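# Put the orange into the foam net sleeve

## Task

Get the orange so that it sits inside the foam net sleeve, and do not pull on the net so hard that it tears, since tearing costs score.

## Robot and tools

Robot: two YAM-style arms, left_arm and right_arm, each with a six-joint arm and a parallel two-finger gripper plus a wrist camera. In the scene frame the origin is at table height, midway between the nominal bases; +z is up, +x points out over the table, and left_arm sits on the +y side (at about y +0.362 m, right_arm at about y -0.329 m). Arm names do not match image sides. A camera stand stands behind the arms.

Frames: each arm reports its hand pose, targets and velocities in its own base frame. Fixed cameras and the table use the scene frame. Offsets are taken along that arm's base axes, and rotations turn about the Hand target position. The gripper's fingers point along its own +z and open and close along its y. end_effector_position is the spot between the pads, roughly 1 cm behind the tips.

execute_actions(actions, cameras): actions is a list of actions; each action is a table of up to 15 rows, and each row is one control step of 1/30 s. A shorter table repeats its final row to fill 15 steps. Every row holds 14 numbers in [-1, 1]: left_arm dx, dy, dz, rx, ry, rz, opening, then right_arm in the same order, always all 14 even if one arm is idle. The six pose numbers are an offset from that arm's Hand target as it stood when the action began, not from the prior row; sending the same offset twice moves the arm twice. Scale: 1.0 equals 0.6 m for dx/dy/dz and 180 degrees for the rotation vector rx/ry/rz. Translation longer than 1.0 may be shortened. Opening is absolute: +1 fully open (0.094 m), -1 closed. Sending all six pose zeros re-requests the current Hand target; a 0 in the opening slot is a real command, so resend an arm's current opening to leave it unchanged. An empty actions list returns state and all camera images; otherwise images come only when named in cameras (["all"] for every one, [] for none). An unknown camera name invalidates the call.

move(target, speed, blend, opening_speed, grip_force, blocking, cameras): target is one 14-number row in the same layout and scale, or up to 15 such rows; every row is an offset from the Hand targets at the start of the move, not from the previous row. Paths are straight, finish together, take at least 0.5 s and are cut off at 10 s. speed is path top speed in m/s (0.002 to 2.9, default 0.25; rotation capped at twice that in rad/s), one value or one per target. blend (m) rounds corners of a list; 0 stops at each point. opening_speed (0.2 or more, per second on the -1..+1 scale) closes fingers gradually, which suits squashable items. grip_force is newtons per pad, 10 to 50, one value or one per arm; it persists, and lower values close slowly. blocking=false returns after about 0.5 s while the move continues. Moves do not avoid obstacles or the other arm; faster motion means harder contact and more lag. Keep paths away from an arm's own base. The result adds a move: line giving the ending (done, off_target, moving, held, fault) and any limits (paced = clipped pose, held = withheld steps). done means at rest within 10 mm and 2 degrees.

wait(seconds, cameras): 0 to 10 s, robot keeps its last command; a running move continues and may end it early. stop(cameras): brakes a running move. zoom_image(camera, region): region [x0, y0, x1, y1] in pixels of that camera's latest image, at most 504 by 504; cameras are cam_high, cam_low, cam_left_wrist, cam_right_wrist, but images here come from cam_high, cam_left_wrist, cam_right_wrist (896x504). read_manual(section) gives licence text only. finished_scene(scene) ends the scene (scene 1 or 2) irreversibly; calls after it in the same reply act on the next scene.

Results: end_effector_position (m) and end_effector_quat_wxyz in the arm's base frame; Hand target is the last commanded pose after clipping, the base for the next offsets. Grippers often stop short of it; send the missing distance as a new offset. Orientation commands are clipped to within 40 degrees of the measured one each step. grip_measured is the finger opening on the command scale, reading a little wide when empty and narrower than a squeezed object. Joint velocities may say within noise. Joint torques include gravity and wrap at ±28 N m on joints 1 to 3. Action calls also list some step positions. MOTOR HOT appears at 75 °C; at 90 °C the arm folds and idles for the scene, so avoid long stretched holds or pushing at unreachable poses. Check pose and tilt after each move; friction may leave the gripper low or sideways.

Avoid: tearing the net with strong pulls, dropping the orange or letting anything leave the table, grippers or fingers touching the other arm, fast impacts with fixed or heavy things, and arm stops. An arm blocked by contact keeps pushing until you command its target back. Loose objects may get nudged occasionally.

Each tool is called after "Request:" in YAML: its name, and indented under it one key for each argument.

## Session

Request:
execute_actions:
  actions: []

Request:
zoom_image:
  camera: "cam_high"
  region: [390, 180, 540, 290]

Scene clock: 0.00 s.
left_arm: end_effector_position=(+0.2737, -0.3063, +0.0857) grip_measured=-0.987 end_effector_quat_wxyz=(+0.260, +0.084, +0.765, -0.583) | right_arm: end_effector_position=(+0.2848, +0.3002, +0.0861) grip_measured=-0.983 end_effector_quat_wxyz=(-0.629, +0.702, -0.326, -0.074)
Joint positions: left_arm=[-0.575 1.849 0.444 1.165 0.672 -0.891 0.001] | right_arm=[0.538 1.843 0.471 1.112 -0.699 -1.188 0.001]
Joint velocities: within noise
Joint torques (N m): no reading
Heat: left arm: 26 °C; right arm: 23 °C.
Hand target: left_arm +0.2755, -0.3073, +0.0913; +0.267, +0.088, +0.760, -0.586 | right_arm +0.2862, +0.3004, +0.0881; -0.631, +0.701, -0.325, -0.072
Tool commands: left_gripper/opening=-1.0 right_gripper/opening=-1.0
camera_calibration:
cam_left_wrist: T_world_to_cam=[[-0.440078, -0.304222, 0.844855, -0.0430762], [-0.895118, 0.223417, -0.38581, 0.388426], [-0.0713833, -0.926031, -0.370636, -0.142924], [0, 0, 0, 1]] pos_world=[0.318528, -0.232238, 0.133279]
cam_right_wrist: T_world_to_cam=[[0.550477, -0.0204552, 0.834599, -0.22329], [0.566424, -0.725252, -0.391372, 0.130349], [0.613301, 0.688179, -0.387649, -0.257993], [0, 0, 0, 1]] pos_world=[0.20731, 0.267514, 0.137362]

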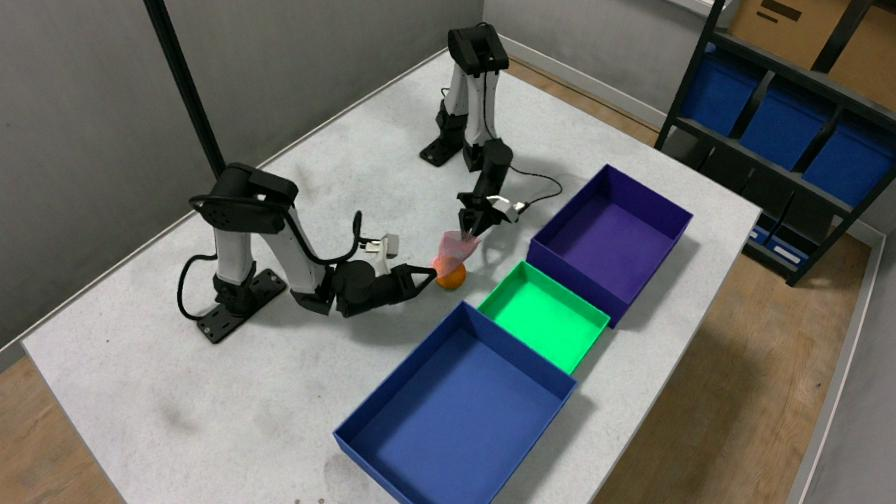

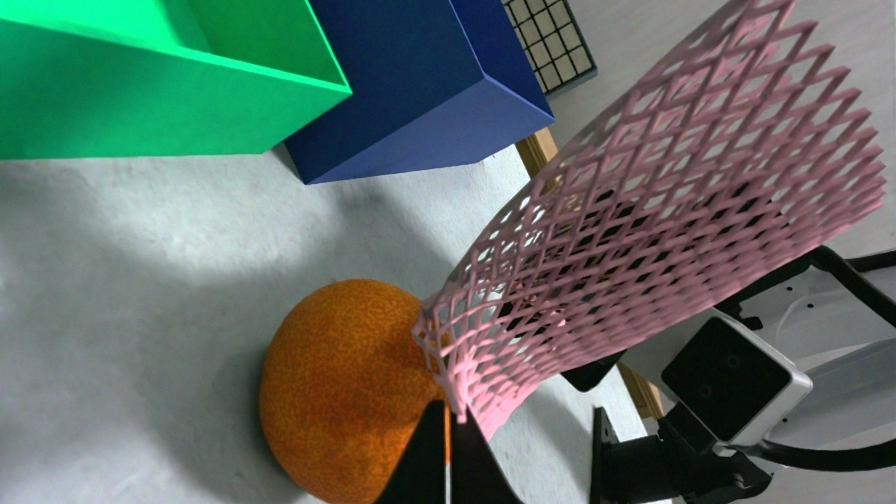

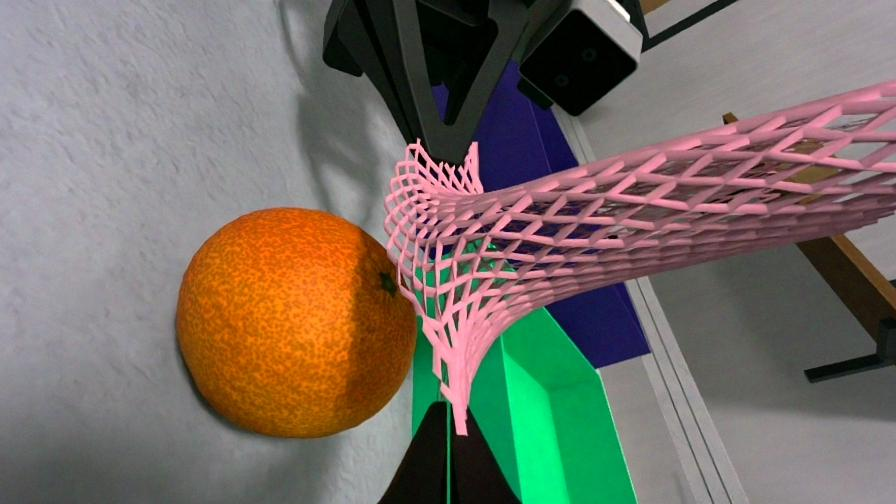

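Scaled by 3.360.

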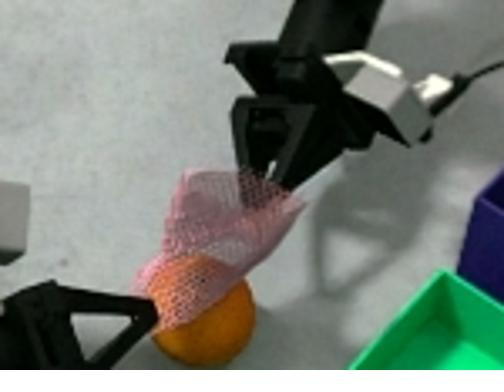

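Request:
move:
  target: [0.007,-0.0115,0.006,0.264,0.08,0,-1,-0.001,0.0135,0.006,-0.264,0.0872,0,-1]
  speed: 0.25
  cameras: ["all"]

Scene clock: 3.63 s.
left_arm: end_effector_position=(+0.2759, -0.3128, +0.0925) grip_measured=-0.987 end_effector_quat_wxyz=(+0.109, +0.111, +0.957, -0.246) | right_arm: end_effector_position=(+0.2814, +0.3074, +0.0910) grip_measured=-0.983 end_effector_quat_wxyz=(-0.253, +0.875, -0.410, -0.039)
Joint positions: left_arm=[-0.739 1.72 1.209 -0.577 0.264 -0.574 0.001] | right_arm=[0.718 1.745 1.245 -0.624 -0.269 -1.485 0.001]
Joint torques (N m): left_arm=[-0.4 -6.64 8.58 1.16 -0.19 0.17] | right_arm=[0.53 -6.57 8.8 1.03 0.2 0.03]
Heat: left arm: 27 °C; right arm: 24 °C.
Hand target: left_arm +0.2797, -0.3143, +0.0950; +0.114, +0.116, +0.958, -0.237 | right_arm +0.2855, +0.3085, +0.0916; -0.247, +0.879, -0.407, -0.027
Off the commanded pose: left_arm 0.005 m, 1 deg | right_arm 0.004 m, 2 deg.
move: done
camera_calibration:
cam_left_wrist: T_world_to_cam=[[-0.274297, -0.851112, 0.447626, -0.229964], [-0.930062, 0.35311, 0.101475, 0.399536], [-0.244428, -0.388486, -0.888445, 0.117572], [0, 0, 0, 1]] pos_world=[0.337253, -0.29113, 0.166851]
cam_right_wrist: T_world_to_cam=[[0.739578, 0.523978, 0.422459, -0.408405], [0.529911, -0.840285, 0.114522, 0.139044], [0.414994, 0.139167, -0.899118, 0.0122631], [0, 0, 0, 1]] pos_world=[0.223277, 0.329126, 0.167637]

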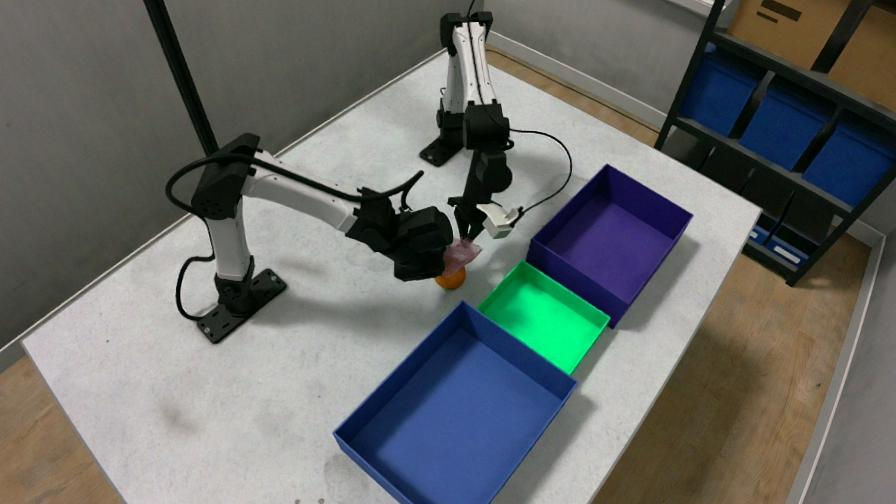

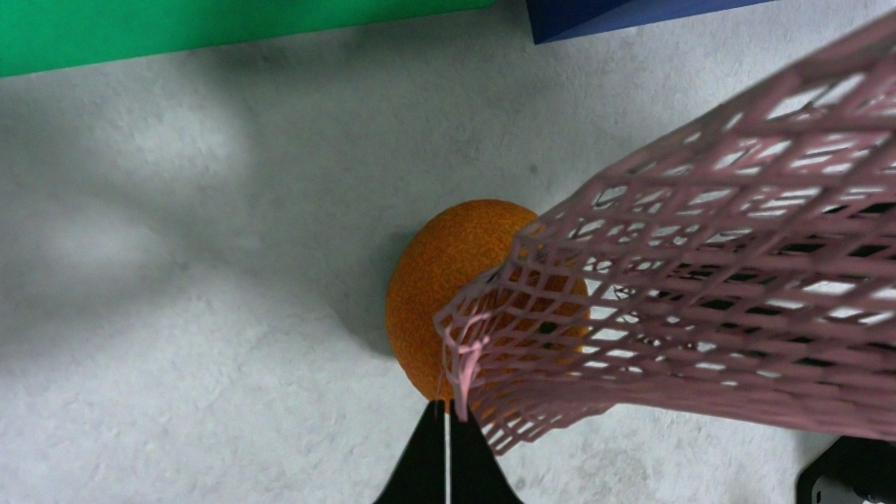

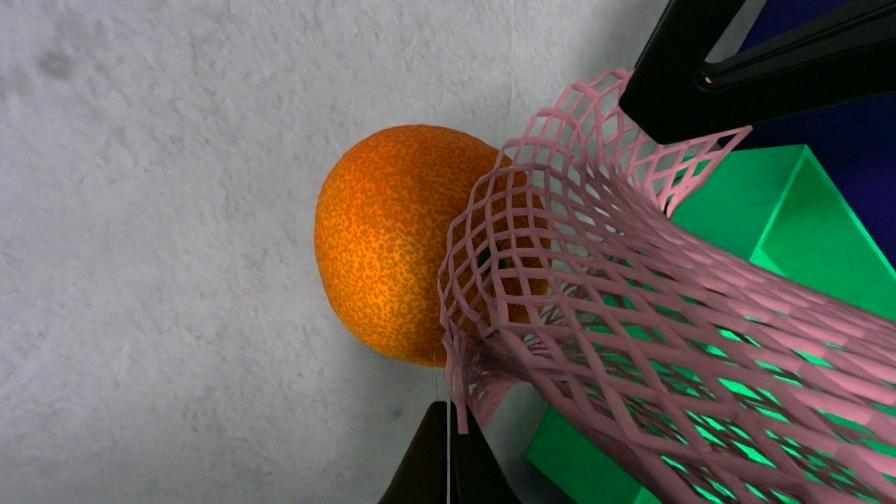

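Request:
move:
  target: [-0.0195,-0.002,-0.09,0,0,0,-1,-0.02,-0.0035,-0.085,0,0,0,-1]
  speed: 0.1
  cameras: ["all"]

Request:
zoom_image:
  camera: "cam_high"
  region: [390, 180, 540, 290]

Scene clock: 5.73 s.
left_arm: end_effector_position=(+0.2699, -0.3158, +0.0501) grip_measured=-0.987 end_effector_quat_wxyz=(+0.118, +0.119, +0.956, -0.241) | right_arm: end_effector_position=(+0.2831, +0.3129, +0.0636) grip_measured=-0.984 end_effector_quat_wxyz=(-0.279, +0.873, -0.399, -0.020)
Joint positions: left_arm=[-0.764 1.764 1.079 -0.394 0.239 -0.578 0.001] | right_arm=[0.733 1.754 1.113 -0.416 -0.251 -1.485 0.001]
Joint torques (N m): left_arm=[-0.49 -6.52 4.75 1.55 -0.07 -0.03] | right_arm=[0.72 -5.16 4.07 1.06 0.18 0.19]
Heat: left arm: 28 °C; right arm: 24 °C.
Hand target: left_arm +0.2680, -0.3156, +0.0410; +0.114, +0.116, +0.958, -0.237 | right_arm +0.2736, +0.3064, +0.0406; -0.247, +0.879, -0.407, -0.027
Off the commanded pose: left_arm 0.009 m, 1 deg | right_arm 0.026 m, 4 deg.
move: off_target (right_arm)
camera_calibration:
cam_left_wrist: T_world_to_cam=[[-0.291798, -0.852106, 0.434475, -0.210072], [-0.928547, 0.361341, 0.0850512, 0.402417], [-0.229466, -0.378613, -0.896659, 0.0767899], [0, 0, 0, 1]] pos_world=[0.329985, -0.295339, 0.125899]
cam_right_wrist: T_world_to_cam=[[0.709071, 0.513924, 0.482806, -0.392978], [0.527879, -0.840834, 0.119761, 0.146265], [0.467507, 0.169944, -0.8675, -0.0405216], [0, 0, 0, 1]] pos_world=[0.220383, 0.331832, 0.137063]

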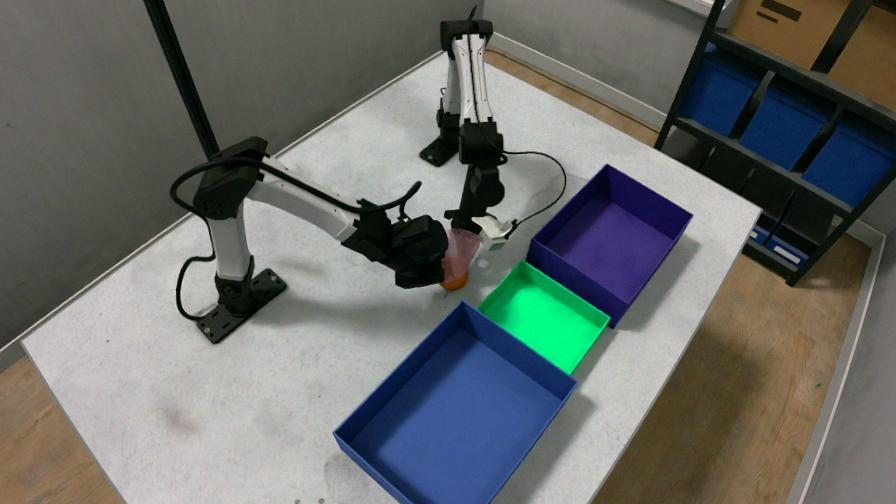

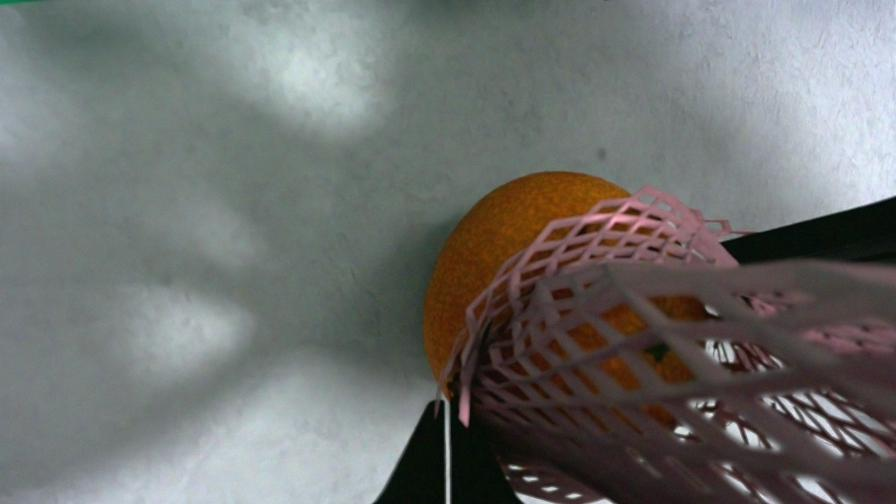

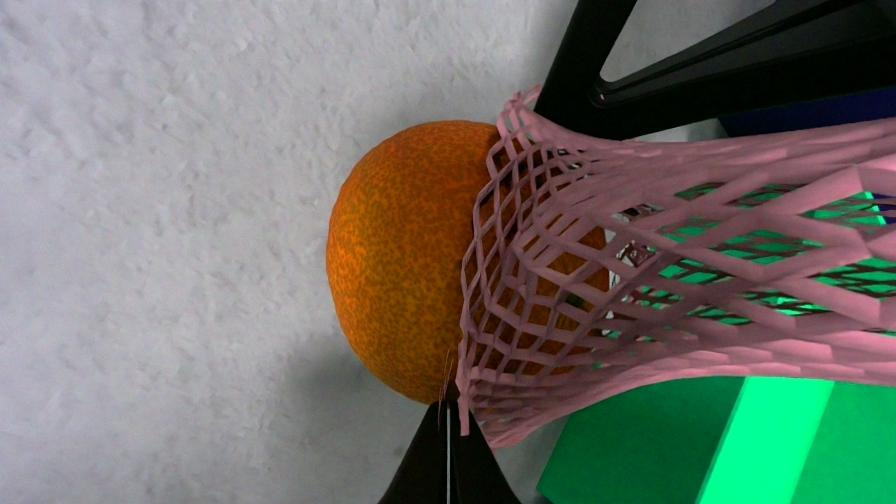

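Scaled by 3.360.

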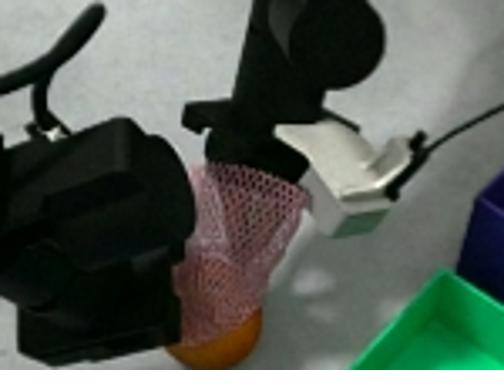

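Request:
move:
  target:
    - [0.002,0.001,0.045,0,0,0,-1,0.004,-0.006,0.055,0,0,0,-1]
    - [-0.002,0.001,-0.015,0,0,0,-1,-0.008,-0.008,-0.015,0,0,0,-1]
  speed: 0.1
  cameras: ["all"]

Request:
zoom_image:
  camera: "cam_high"
  region: [390, 180, 540, 290]

Scene clock: 8.43 s.
left_arm: end_effector_position=(+0.2701, -0.3158, +0.0432) grip_measured=-0.987 end_effector_quat_wxyz=(+0.121, +0.118, +0.955, -0.243) | right_arm: end_effector_position=(+0.2770, +0.3051, +0.0489) grip_measured=-0.984 end_effector_quat_wxyz=(-0.268, +0.875, -0.403, -0.020)
Joint positions: left_arm=[-0.764 1.772 1.055 -0.354 0.238 -0.579 0.001] | right_arm=[0.733 1.754 1.062 -0.386 -0.241 -1.485 0.001]
Joint torques (N m): left_arm=[-0.57 -6.22 4.62 1.53 -0.06 -0.04] | right_arm=[0.66 -5.42 4.18 1.26 0.04 0.18]
Heat: left arm: 28 °C; right arm: 25 °C.
Hand target: left_arm +0.2668, -0.3150, +0.0320; +0.114, +0.116, +0.958, -0.237 | right_arm +0.2688, +0.3016, +0.0316; -0.247, +0.879, -0.407, -0.027
Off the commanded pose: left_arm 0.012 m, 1 deg | right_arm 0.019 m, 3 deg.
move: off_target (left_arm, right_arm)
camera_calibration:
cam_left_wrist: T_world_to_cam=[[-0.292885, -0.850432, 0.437016, -0.206359], [-0.929457, 0.36047, 0.0785585, 0.403383], [-0.22434, -0.383179, -0.896017, 0.0677512], [0, 0, 0, 1]] pos_world=[0.329687, -0.294941, 0.119199]
cam_right_wrist: T_world_to_cam=[[0.716438, 0.520462, 0.464581, -0.380705], [0.525158, -0.840709, 0.131977, 0.14487], [0.459266, 0.149425, -0.875641, -0.0400992], [0, 0, 0, 1]] pos_world=[0.215088, 0.325928, 0.122636]

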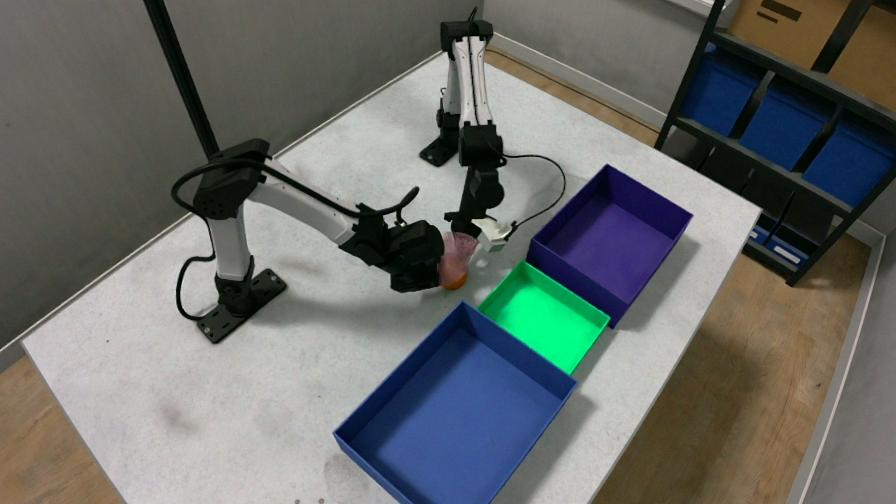

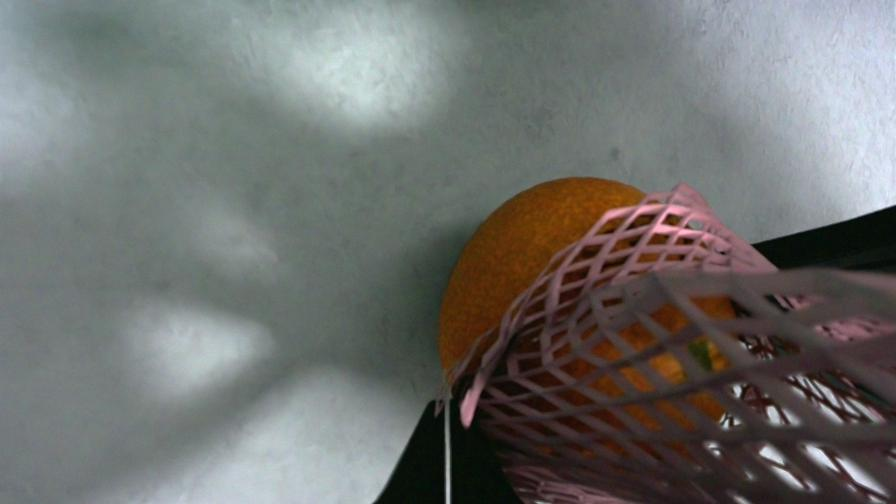

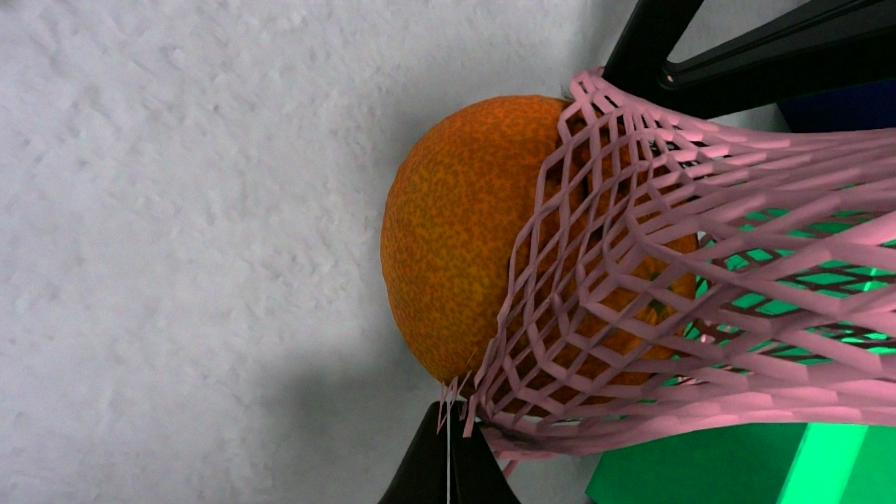

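Scaled by 3.360.

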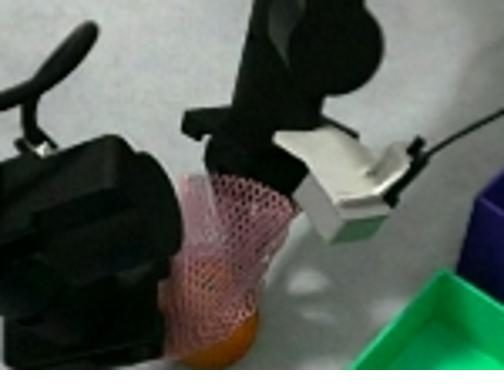

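Request:
move:
  target:
    - [0.02,-0.005,0,0,0,0,-1,0.017,0.008,0,0,0,0,-1]
    - [0.02,-0.005,-0.018,0,0,0,-1,0.015,0.008,-0.02,0,0,0,-1]
  speed: 0.1
  blend: [0.003,0]
  cameras: ["all"]

Request:
zoom_image:
  camera: "cam_high"
  region: [390, 180, 540, 290]

Scene clock: 10.57 s.
left_arm: end_effector_position=(+0.2755, -0.3146, +0.0269) grip_measured=-0.987 end_effector_quat_wxyz=(+0.113, +0.112, +0.959, -0.236) | right_arm: end_effector_position=(+0.2797, +0.3074, +0.0332) grip_measured=-0.984 end_effector_quat_wxyz=(-0.257, +0.877, -0.405, -0.024)
Joint positions: left_arm=[-0.753 1.824 1.06 -0.329 0.238 -0.579 0.001] | right_arm=[0.733 1.807 1.071 -0.365 -0.24 -1.485 0.001]
Joint torques (N m): left_arm=[-0.02 -5.86 6.26 1.54 0.03 0.14] | right_arm=[-0.03 -5.41 4.88 1.34 0.01 0.13]
Heat: left arm: 28 °C; right arm: 25 °C.
Hand target: left_arm +0.2787, -0.3179, +0.0211; +0.114, +0.116, +0.958, -0.236 | right_arm +0.2777, +0.3064, +0.0196; -0.247, +0.879, -0.407, -0.027
Off the commanded pose: left_arm 0.007 m, 0 deg | right_arm 0.014 m, 1 deg.
move: off_target (right_arm)
camera_calibration:
cam_left_wrist: T_world_to_cam=[[-0.276278, -0.860395, 0.428241, -0.204119], [-0.931876, 0.348824, 0.099639, 0.405735], [-0.23511, -0.37154, -0.898155, 0.061477], [0, 0, 0, 1]] pos_world=[0.336155, -0.294312, 0.102201]
cam_right_wrist: T_world_to_cam=[[0.724456, 0.527575, 0.443652, -0.380257], [0.52715, -0.838725, 0.136578, 0.146107], [0.444157, 0.134927, -0.885731, -0.0464346], [0, 0, 0, 1]] pos_world=[0.219084, 0.329424, 0.107618]

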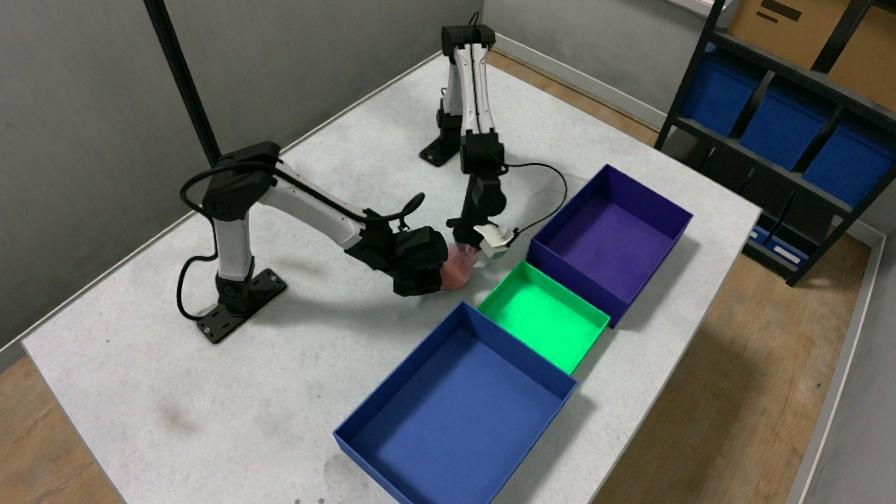

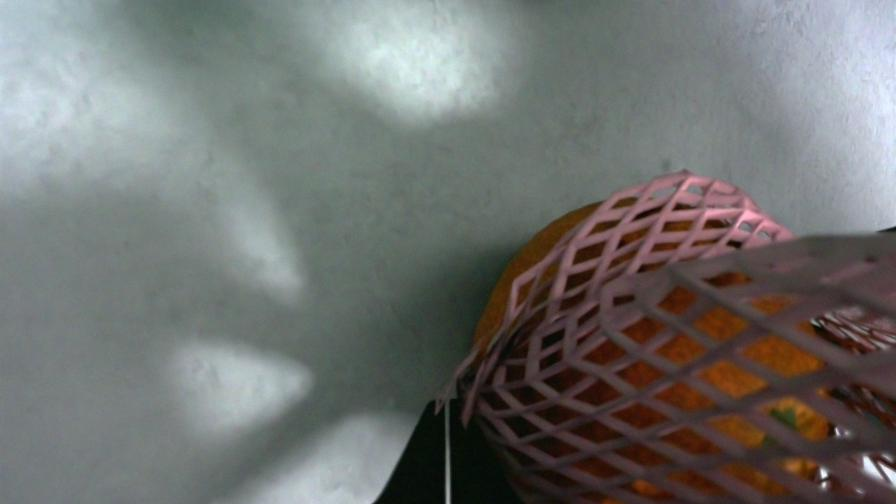

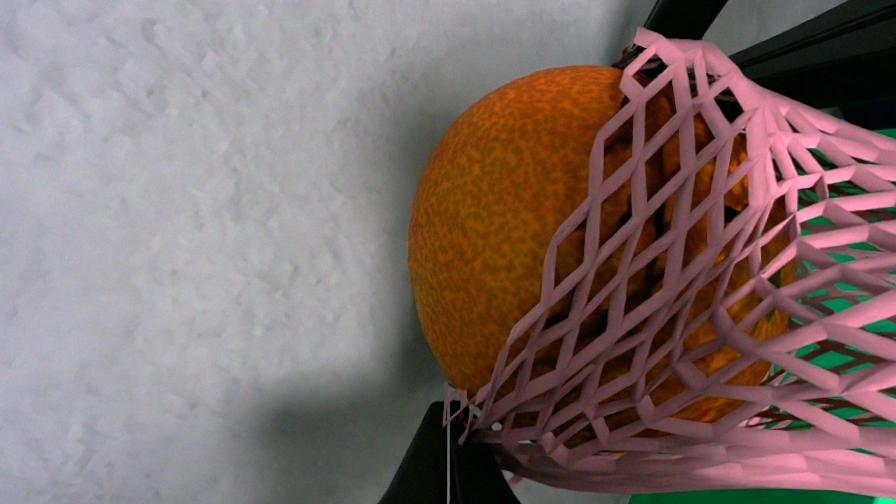

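Scaled by 3.360.

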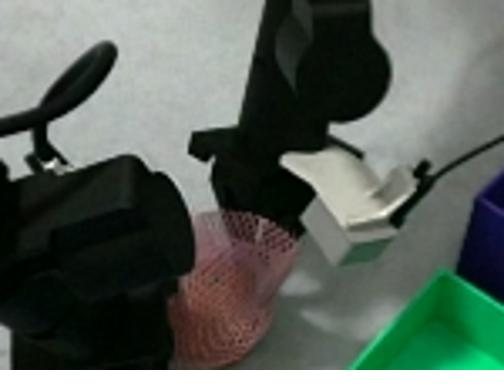

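Request:
move:
  target:
    - [-0.015,0.004,0.065,0,0,0,-1,-0.015,0.006,0.07,0,0,0,-1]
    - [-0.035,0.005,0.03,0,0,0,-1,-0.03,0.006,0.03,0,0,0,-1]
    - [-0.046,0.005,-0.012,0,0,0,-1,-0.038,0.007,-0.012,0,0,0,-1]
  speed: 0.1
  blend: [0.005,0.01,0]
  cameras: ["all"]

Request:
zoom_image:
  camera: "cam_high"
  region: [390, 180, 540, 290]

Scene clock: 13.47 s.
left_arm: end_effector_position=(+0.2610, -0.3148, +0.0240) grip_measured=-0.987 end_effector_quat_wxyz=(+0.128, +0.113, +0.956, -0.241) | right_arm: end_effector_position=(+0.2598, +0.3100, +0.0248) grip_measured=-0.984 end_effector_quat_wxyz=(-0.256, +0.877, -0.405, -0.025)
Joint positions: left_arm=[-0.789 1.778 0.972 -0.251 0.211 -0.61 0.001] | right_arm=[0.779 1.781 0.998 -0.313 -0.222 -1.445 0.001]
Joint torques (N m): left_arm=[-1.22 -6.6 4.29 1.45 0.02 -0.03] | right_arm=[1.06 -5.45 4.41 1.46 0.06 0.21]
Heat: left arm: 28 °C; right arm: 25 °C.
Hand target: left_arm +0.2512, -0.3148, +0.0138; +0.114, +0.115, +0.958, -0.236 | right_arm +0.2550, +0.3106, +0.0125; -0.247, +0.879, -0.407, -0.027
Off the commanded pose: left_arm 0.014 m, 2 deg | right_arm 0.013 m, 1 deg.
move: off_target (left_arm, right_arm)
camera_calibration:
cam_left_wrist: T_world_to_cam=[[-0.285292, -0.855267, 0.432582, -0.203077], [-0.935387, 0.346853, 0.0688722, 0.393565], [-0.208946, -0.384983, -0.89896, 0.0443593], [0, 0, 0, 1]] pos_world=[0.319468, -0.293117, 0.100619]
cam_right_wrist: T_world_to_cam=[[0.72456, 0.529648, 0.441007, -0.364089], [0.529561, -0.837361, 0.135616, 0.15901], [0.441111, 0.135278, -0.887199, -0.0446158], [0, 0, 0, 1]] pos_world=[0.199279, 0.332023, 0.0994183]

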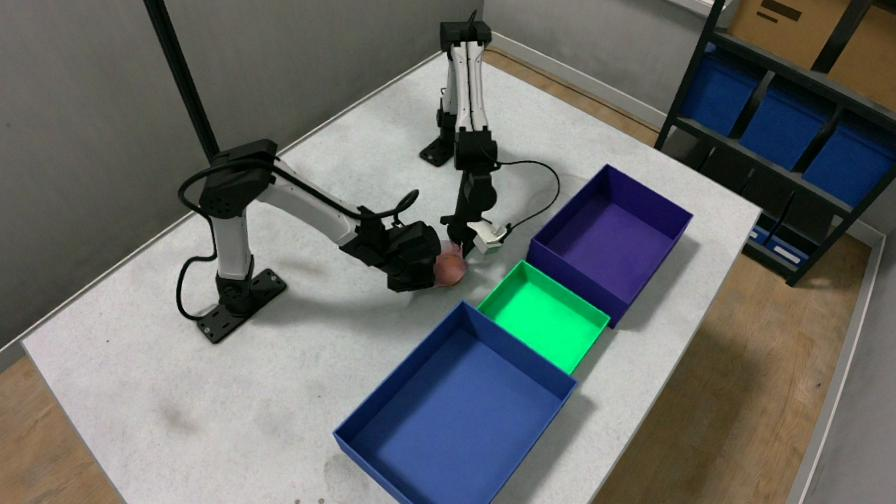

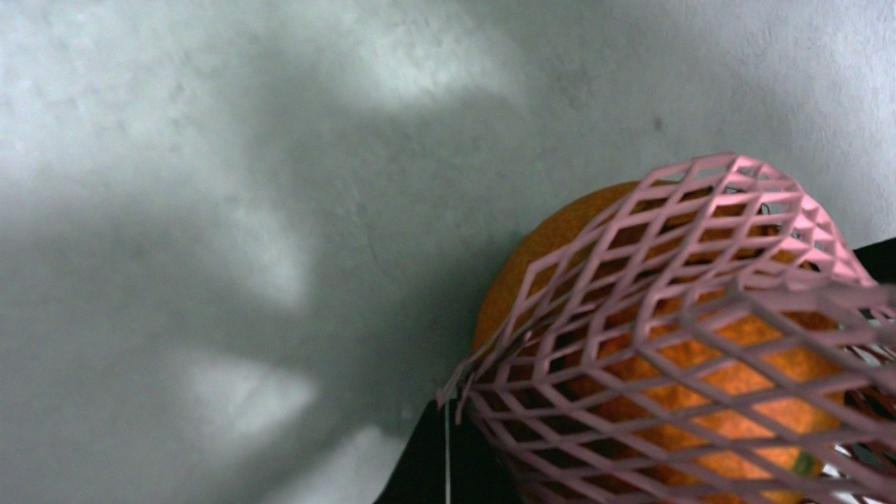

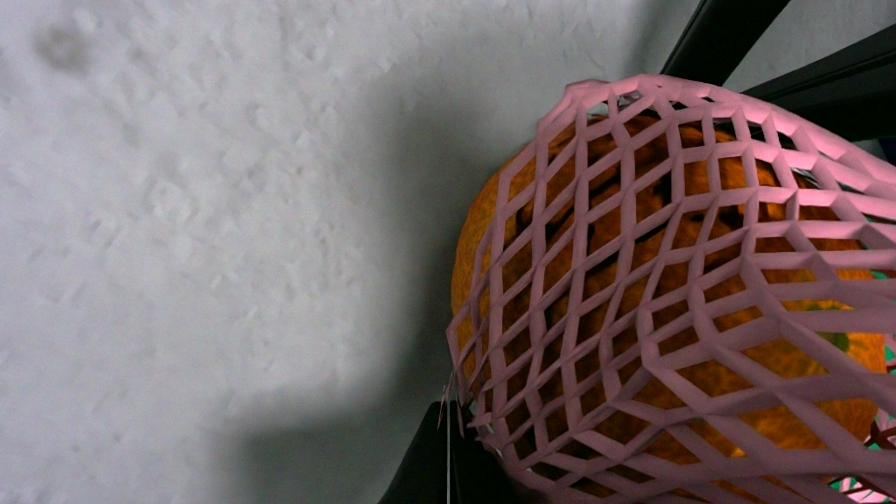

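Scaled by 3.360.

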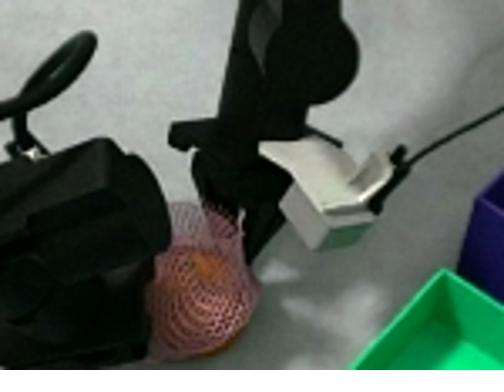

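Request:
move:
  target: [0.03,0,0.004,0,0,0,-1,0.022,0,0.002,0,0,0,-1]
  speed: 0.08
  cameras: ["all"]

Request:
zoom_image:
  camera: "cam_high"
  region: [390, 180, 540, 290]

Scene clock: 14.87 s.
left_arm: end_effector_position=(+0.2691, -0.3159, +0.0209) grip_measured=-0.987 end_effector_quat_wxyz=(+0.126, +0.113, +0.955, -0.243) | right_arm: end_effector_position=(+0.2652, +0.3104, +0.0178) grip_measured=-0.984 end_effector_quat_wxyz=(-0.252, +0.877, -0.407, -0.025)
Joint positions: left_arm=[-0.771 1.808 0.995 -0.248 0.227 -0.595 0.001] | right_arm=[0.77 1.813 1.012 -0.303 -0.222 -1.45 0.001]
Joint torques (N m): left_arm=[0.35 -6.06 7.24 1.15 0.08 0.18] | right_arm=[-0.62 -5.97 7.23 1.13 -0.07 0.08]
Heat: left arm: 29 °C; right arm: 25 °C.
Hand target: left_arm +0.2692, -0.3149, +0.0163; +0.114, +0.116, +0.958, -0.237 | right_arm +0.2682, +0.3107, +0.0137; -0.247, +0.879, -0.408, -0.027
Off the commanded pose: left_arm 0.005 m, 2 deg | right_arm 0.005 m, 1 deg.
move: done
camera_calibration:
cam_left_wrist: T_world_to_cam=[[-0.284947, -0.852868, 0.437517, -0.199837], [-0.934424, 0.348901, 0.0715534, 0.402091], [-0.213676, -0.388438, -0.896359, 0.0429996], [0, 0, 0, 1]] pos_world=[0.327969, -0.294023, 0.0972044]
cam_right_wrist: T_world_to_cam=[[0.728655, 0.529931, 0.43386, -0.366176], [0.526682, -0.838514, 0.139641, 0.158343], [0.437798, 0.126756, -0.890093, -0.0497128], [0, 0, 0, 1]] pos_world=[0.205184, 0.333122, 0.0925089]

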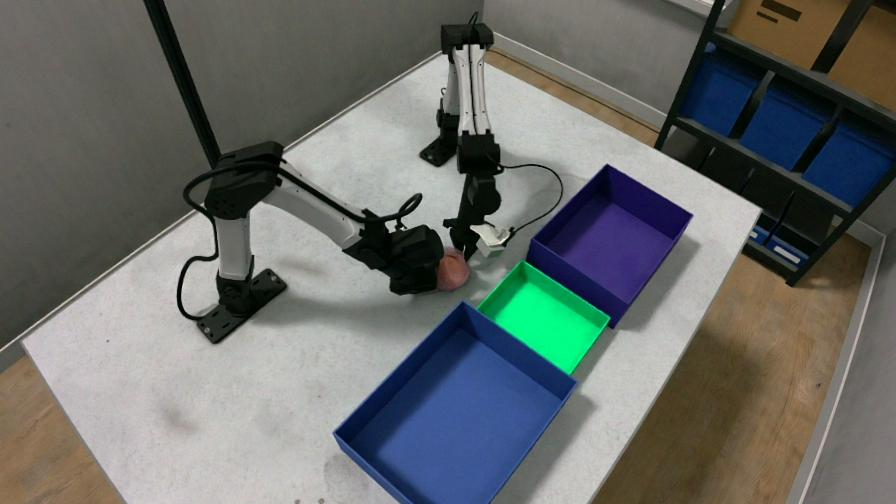

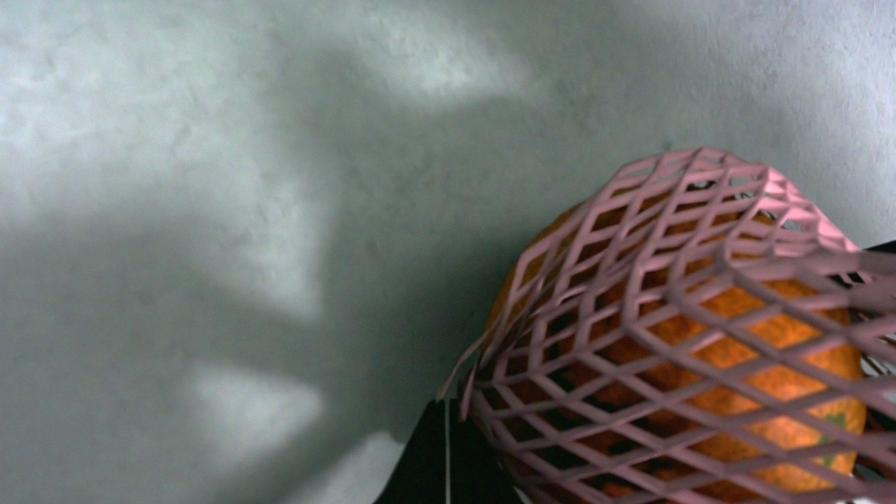

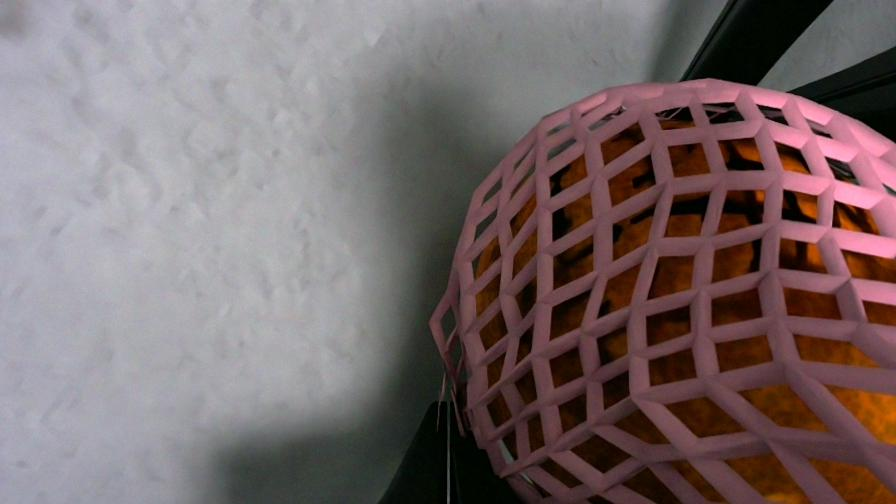

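Scaled by 3.360.

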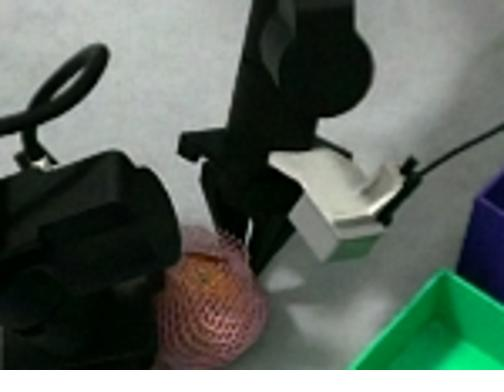

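Request:
move:
  target:
    - [0.009,0,0.003,0,0,0,-1,0.006,0,0.003,0,0,0,-1]
    - [0.009,0,0.003,0,0,0,-0.75,0.006,0,0.003,0,0,0,-0.75]
  speed: 0.08
  opening_speed: 0.3
  cameras: ["all"]

Request:
zoom_image:
  camera: "cam_high"
  region: [390, 180, 540, 290]

Scene clock: 17.07 s.
left_arm: end_effector_position=(+0.2700, -0.3118, +0.0161) grip_measured=-0.752 end_effector_quat_wxyz=(+0.114, +0.112, +0.959, -0.234) | right_arm: end_effector_position=(+0.2675, +0.3092, +0.0170) grip_measured=-0.752 end_effector_quat_wxyz=(-0.248, +0.878, -0.408, -0.025)
Joint positions: left_arm=[-0.761 1.826 1.014 -0.281 0.231 -0.584 0.012] | right_arm=[0.764 1.822 1.026 -0.319 -0.222 -1.457 0.012]
Joint torques (N m): left_arm=[0.38 -6.93 7.46 1.27 0.1 0.17] | right_arm=[-0.69 -6.16 7.46 1.15 -0.11 0.07]
Heat: left arm: 29 °C; right arm: 25 °C.
Hand target: left_arm +0.2745, -0.3149, +0.0181; +0.114, +0.116, +0.958, -0.236 | right_arm +0.2717, +0.3106, +0.0154; -0.247, +0.879, -0.408, -0.027
Off the commanded pose: left_arm 0.006 m, 1 deg | right_arm 0.005 m, 0 deg.
move: done
camera_calibration:
cam_left_wrist: T_world_to_cam=[[-0.27666, -0.862416, 0.423908, -0.198985], [-0.932267, 0.347876, 0.0992965, 0.400455], [-0.233102, -0.367724, -0.900246, 0.052235], [0, 0, 0, 1]] pos_world=[0.330456, -0.291708, 0.091612]
cam_right_wrist: T_world_to_cam=[[0.730599, 0.533587, 0.426041, -0.36847], [0.527348, -0.8373, 0.144335, 0.155626], [0.433739, 0.11922, -0.893116, -0.0478353], [0, 0, 0, 1]] pos_world=[0.207883, 0.332619, 0.0917983]

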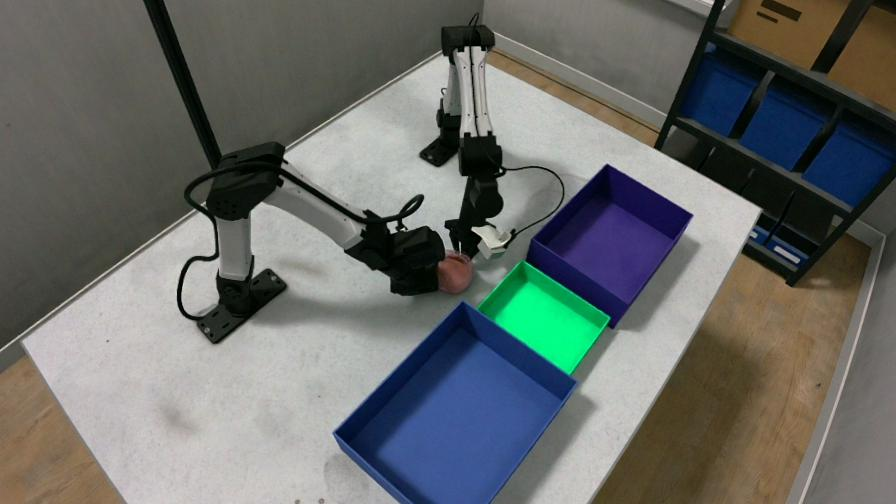

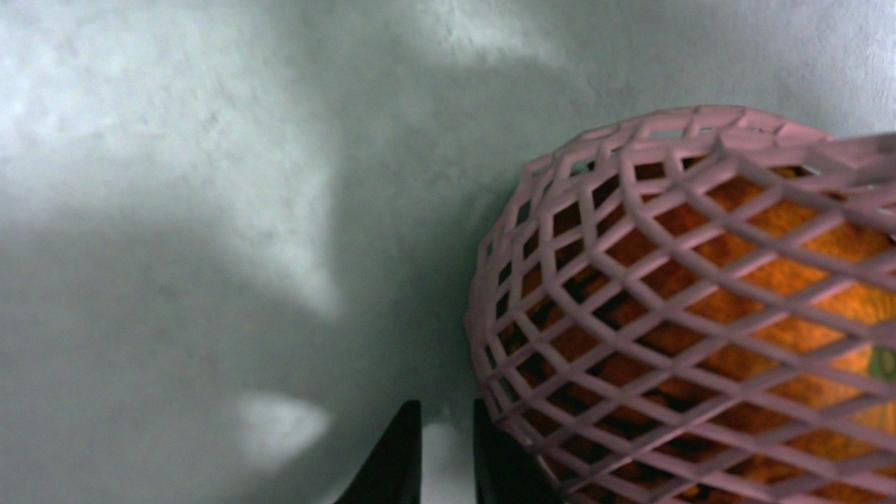

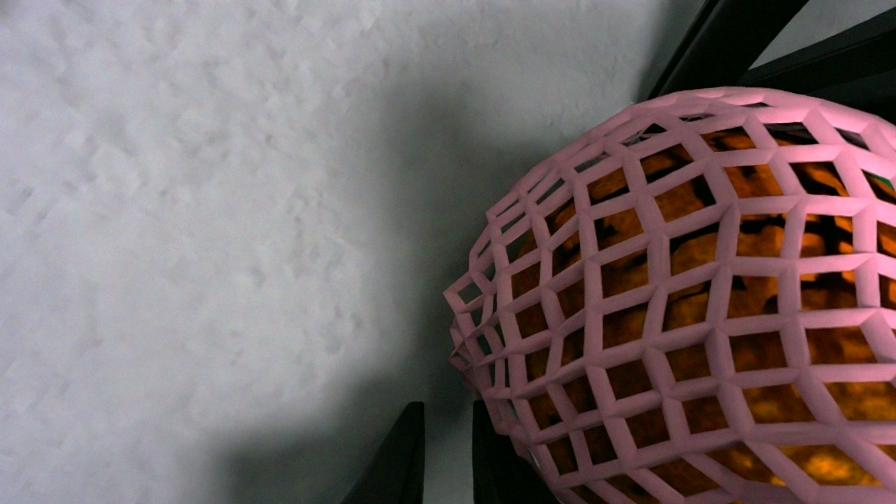

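Scaled by 3.360.

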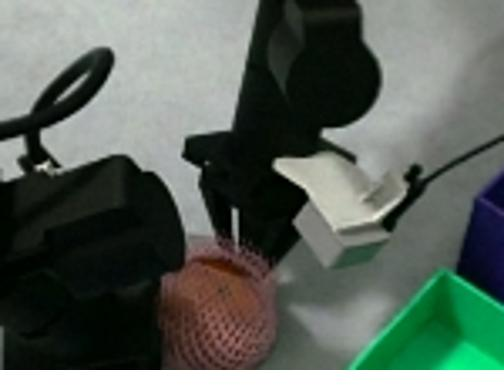

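Fully enclosed. Retreat the same way.

Request:
move:
  target: [0,0.04,0.014,0,0,0,-0.75,0,-0.04,0.02,0,0,0,-0.75]
  speed: 0.08
  cameras: ["cam_left_wrist","cam_right_wrist"]

Scene clock: 18.27 s.
left_arm: end_effector_position=(+0.2779, -0.2940, +0.0198) grip_measured=-0.752 end_effector_quat_wxyz=(+0.114, +0.111, +0.960, -0.232) | right_arm: end_effector_position=(+0.2744, +0.2885, +0.0220) grip_measured=-0.751 end_effector_quat_wxyz=(-0.241, +0.879, -0.412, -0.024)
Joint positions: left_arm=[-0.706 1.801 1.002 -0.31 0.252 -0.535 0.012] | right_arm=[0.708 1.79 1.016 -0.366 -0.237 -1.505 0.012]
Joint torques (N m): left_arm=[0.35 -10.52 4.63 1.22 0.14 0.13] | right_arm=[-0.77 -9.92 4.56 0.99 -0.16 0.04]
Heat: left arm: 29 °C; right arm: 25 °C.
Hand target: left_arm +0.2746, -0.2909, +0.0265; +0.114, +0.116, +0.958, -0.237 | right_arm +0.2718, +0.2866, +0.0274; -0.247, +0.879, -0.408, -0.027
Off the commanded pose: left_arm 0.008 m, 1 deg | right_arm 0.006 m, 1 deg.
move: done
camera_calibration:
cam_left_wrist: T_world_to_cam=[[-0.274844, -0.864524, 0.420784, -0.184142], [-0.93283, 0.345815, 0.101197, 0.400896], [-0.233, -0.364707, -0.901499, 0.0647848], [0, 0, 0, 1]] pos_world=[0.338452, -0.274203, 0.0953178]
cam_right_wrist: T_world_to_cam=[[0.736942, 0.533933, 0.414526, -0.366066], [0.522025, -0.839132, 0.152796, 0.135739], [0.429425, 0.103791, -0.897118, -0.0381473], [0, 0, 0, 1]] pos_world=[0.215291, 0.313317, 0.0967807]
Images, in order (width x height): cam_left_wrist 896x504, cam_right_wrist 896x504.

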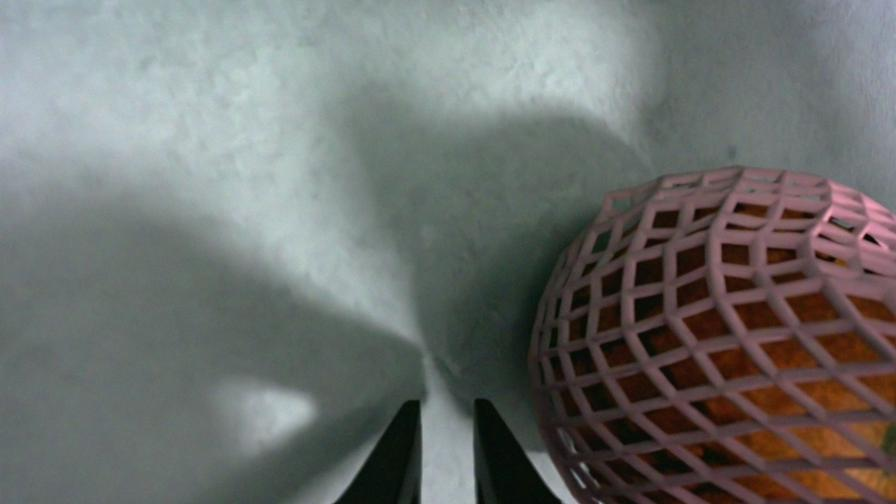

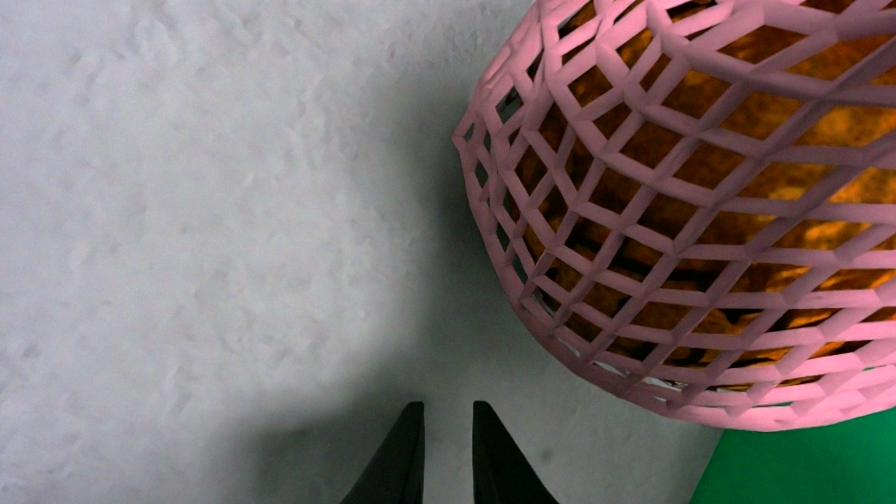

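Request:
finished_scene:
  scene: 2

The scene is finished: the task was done.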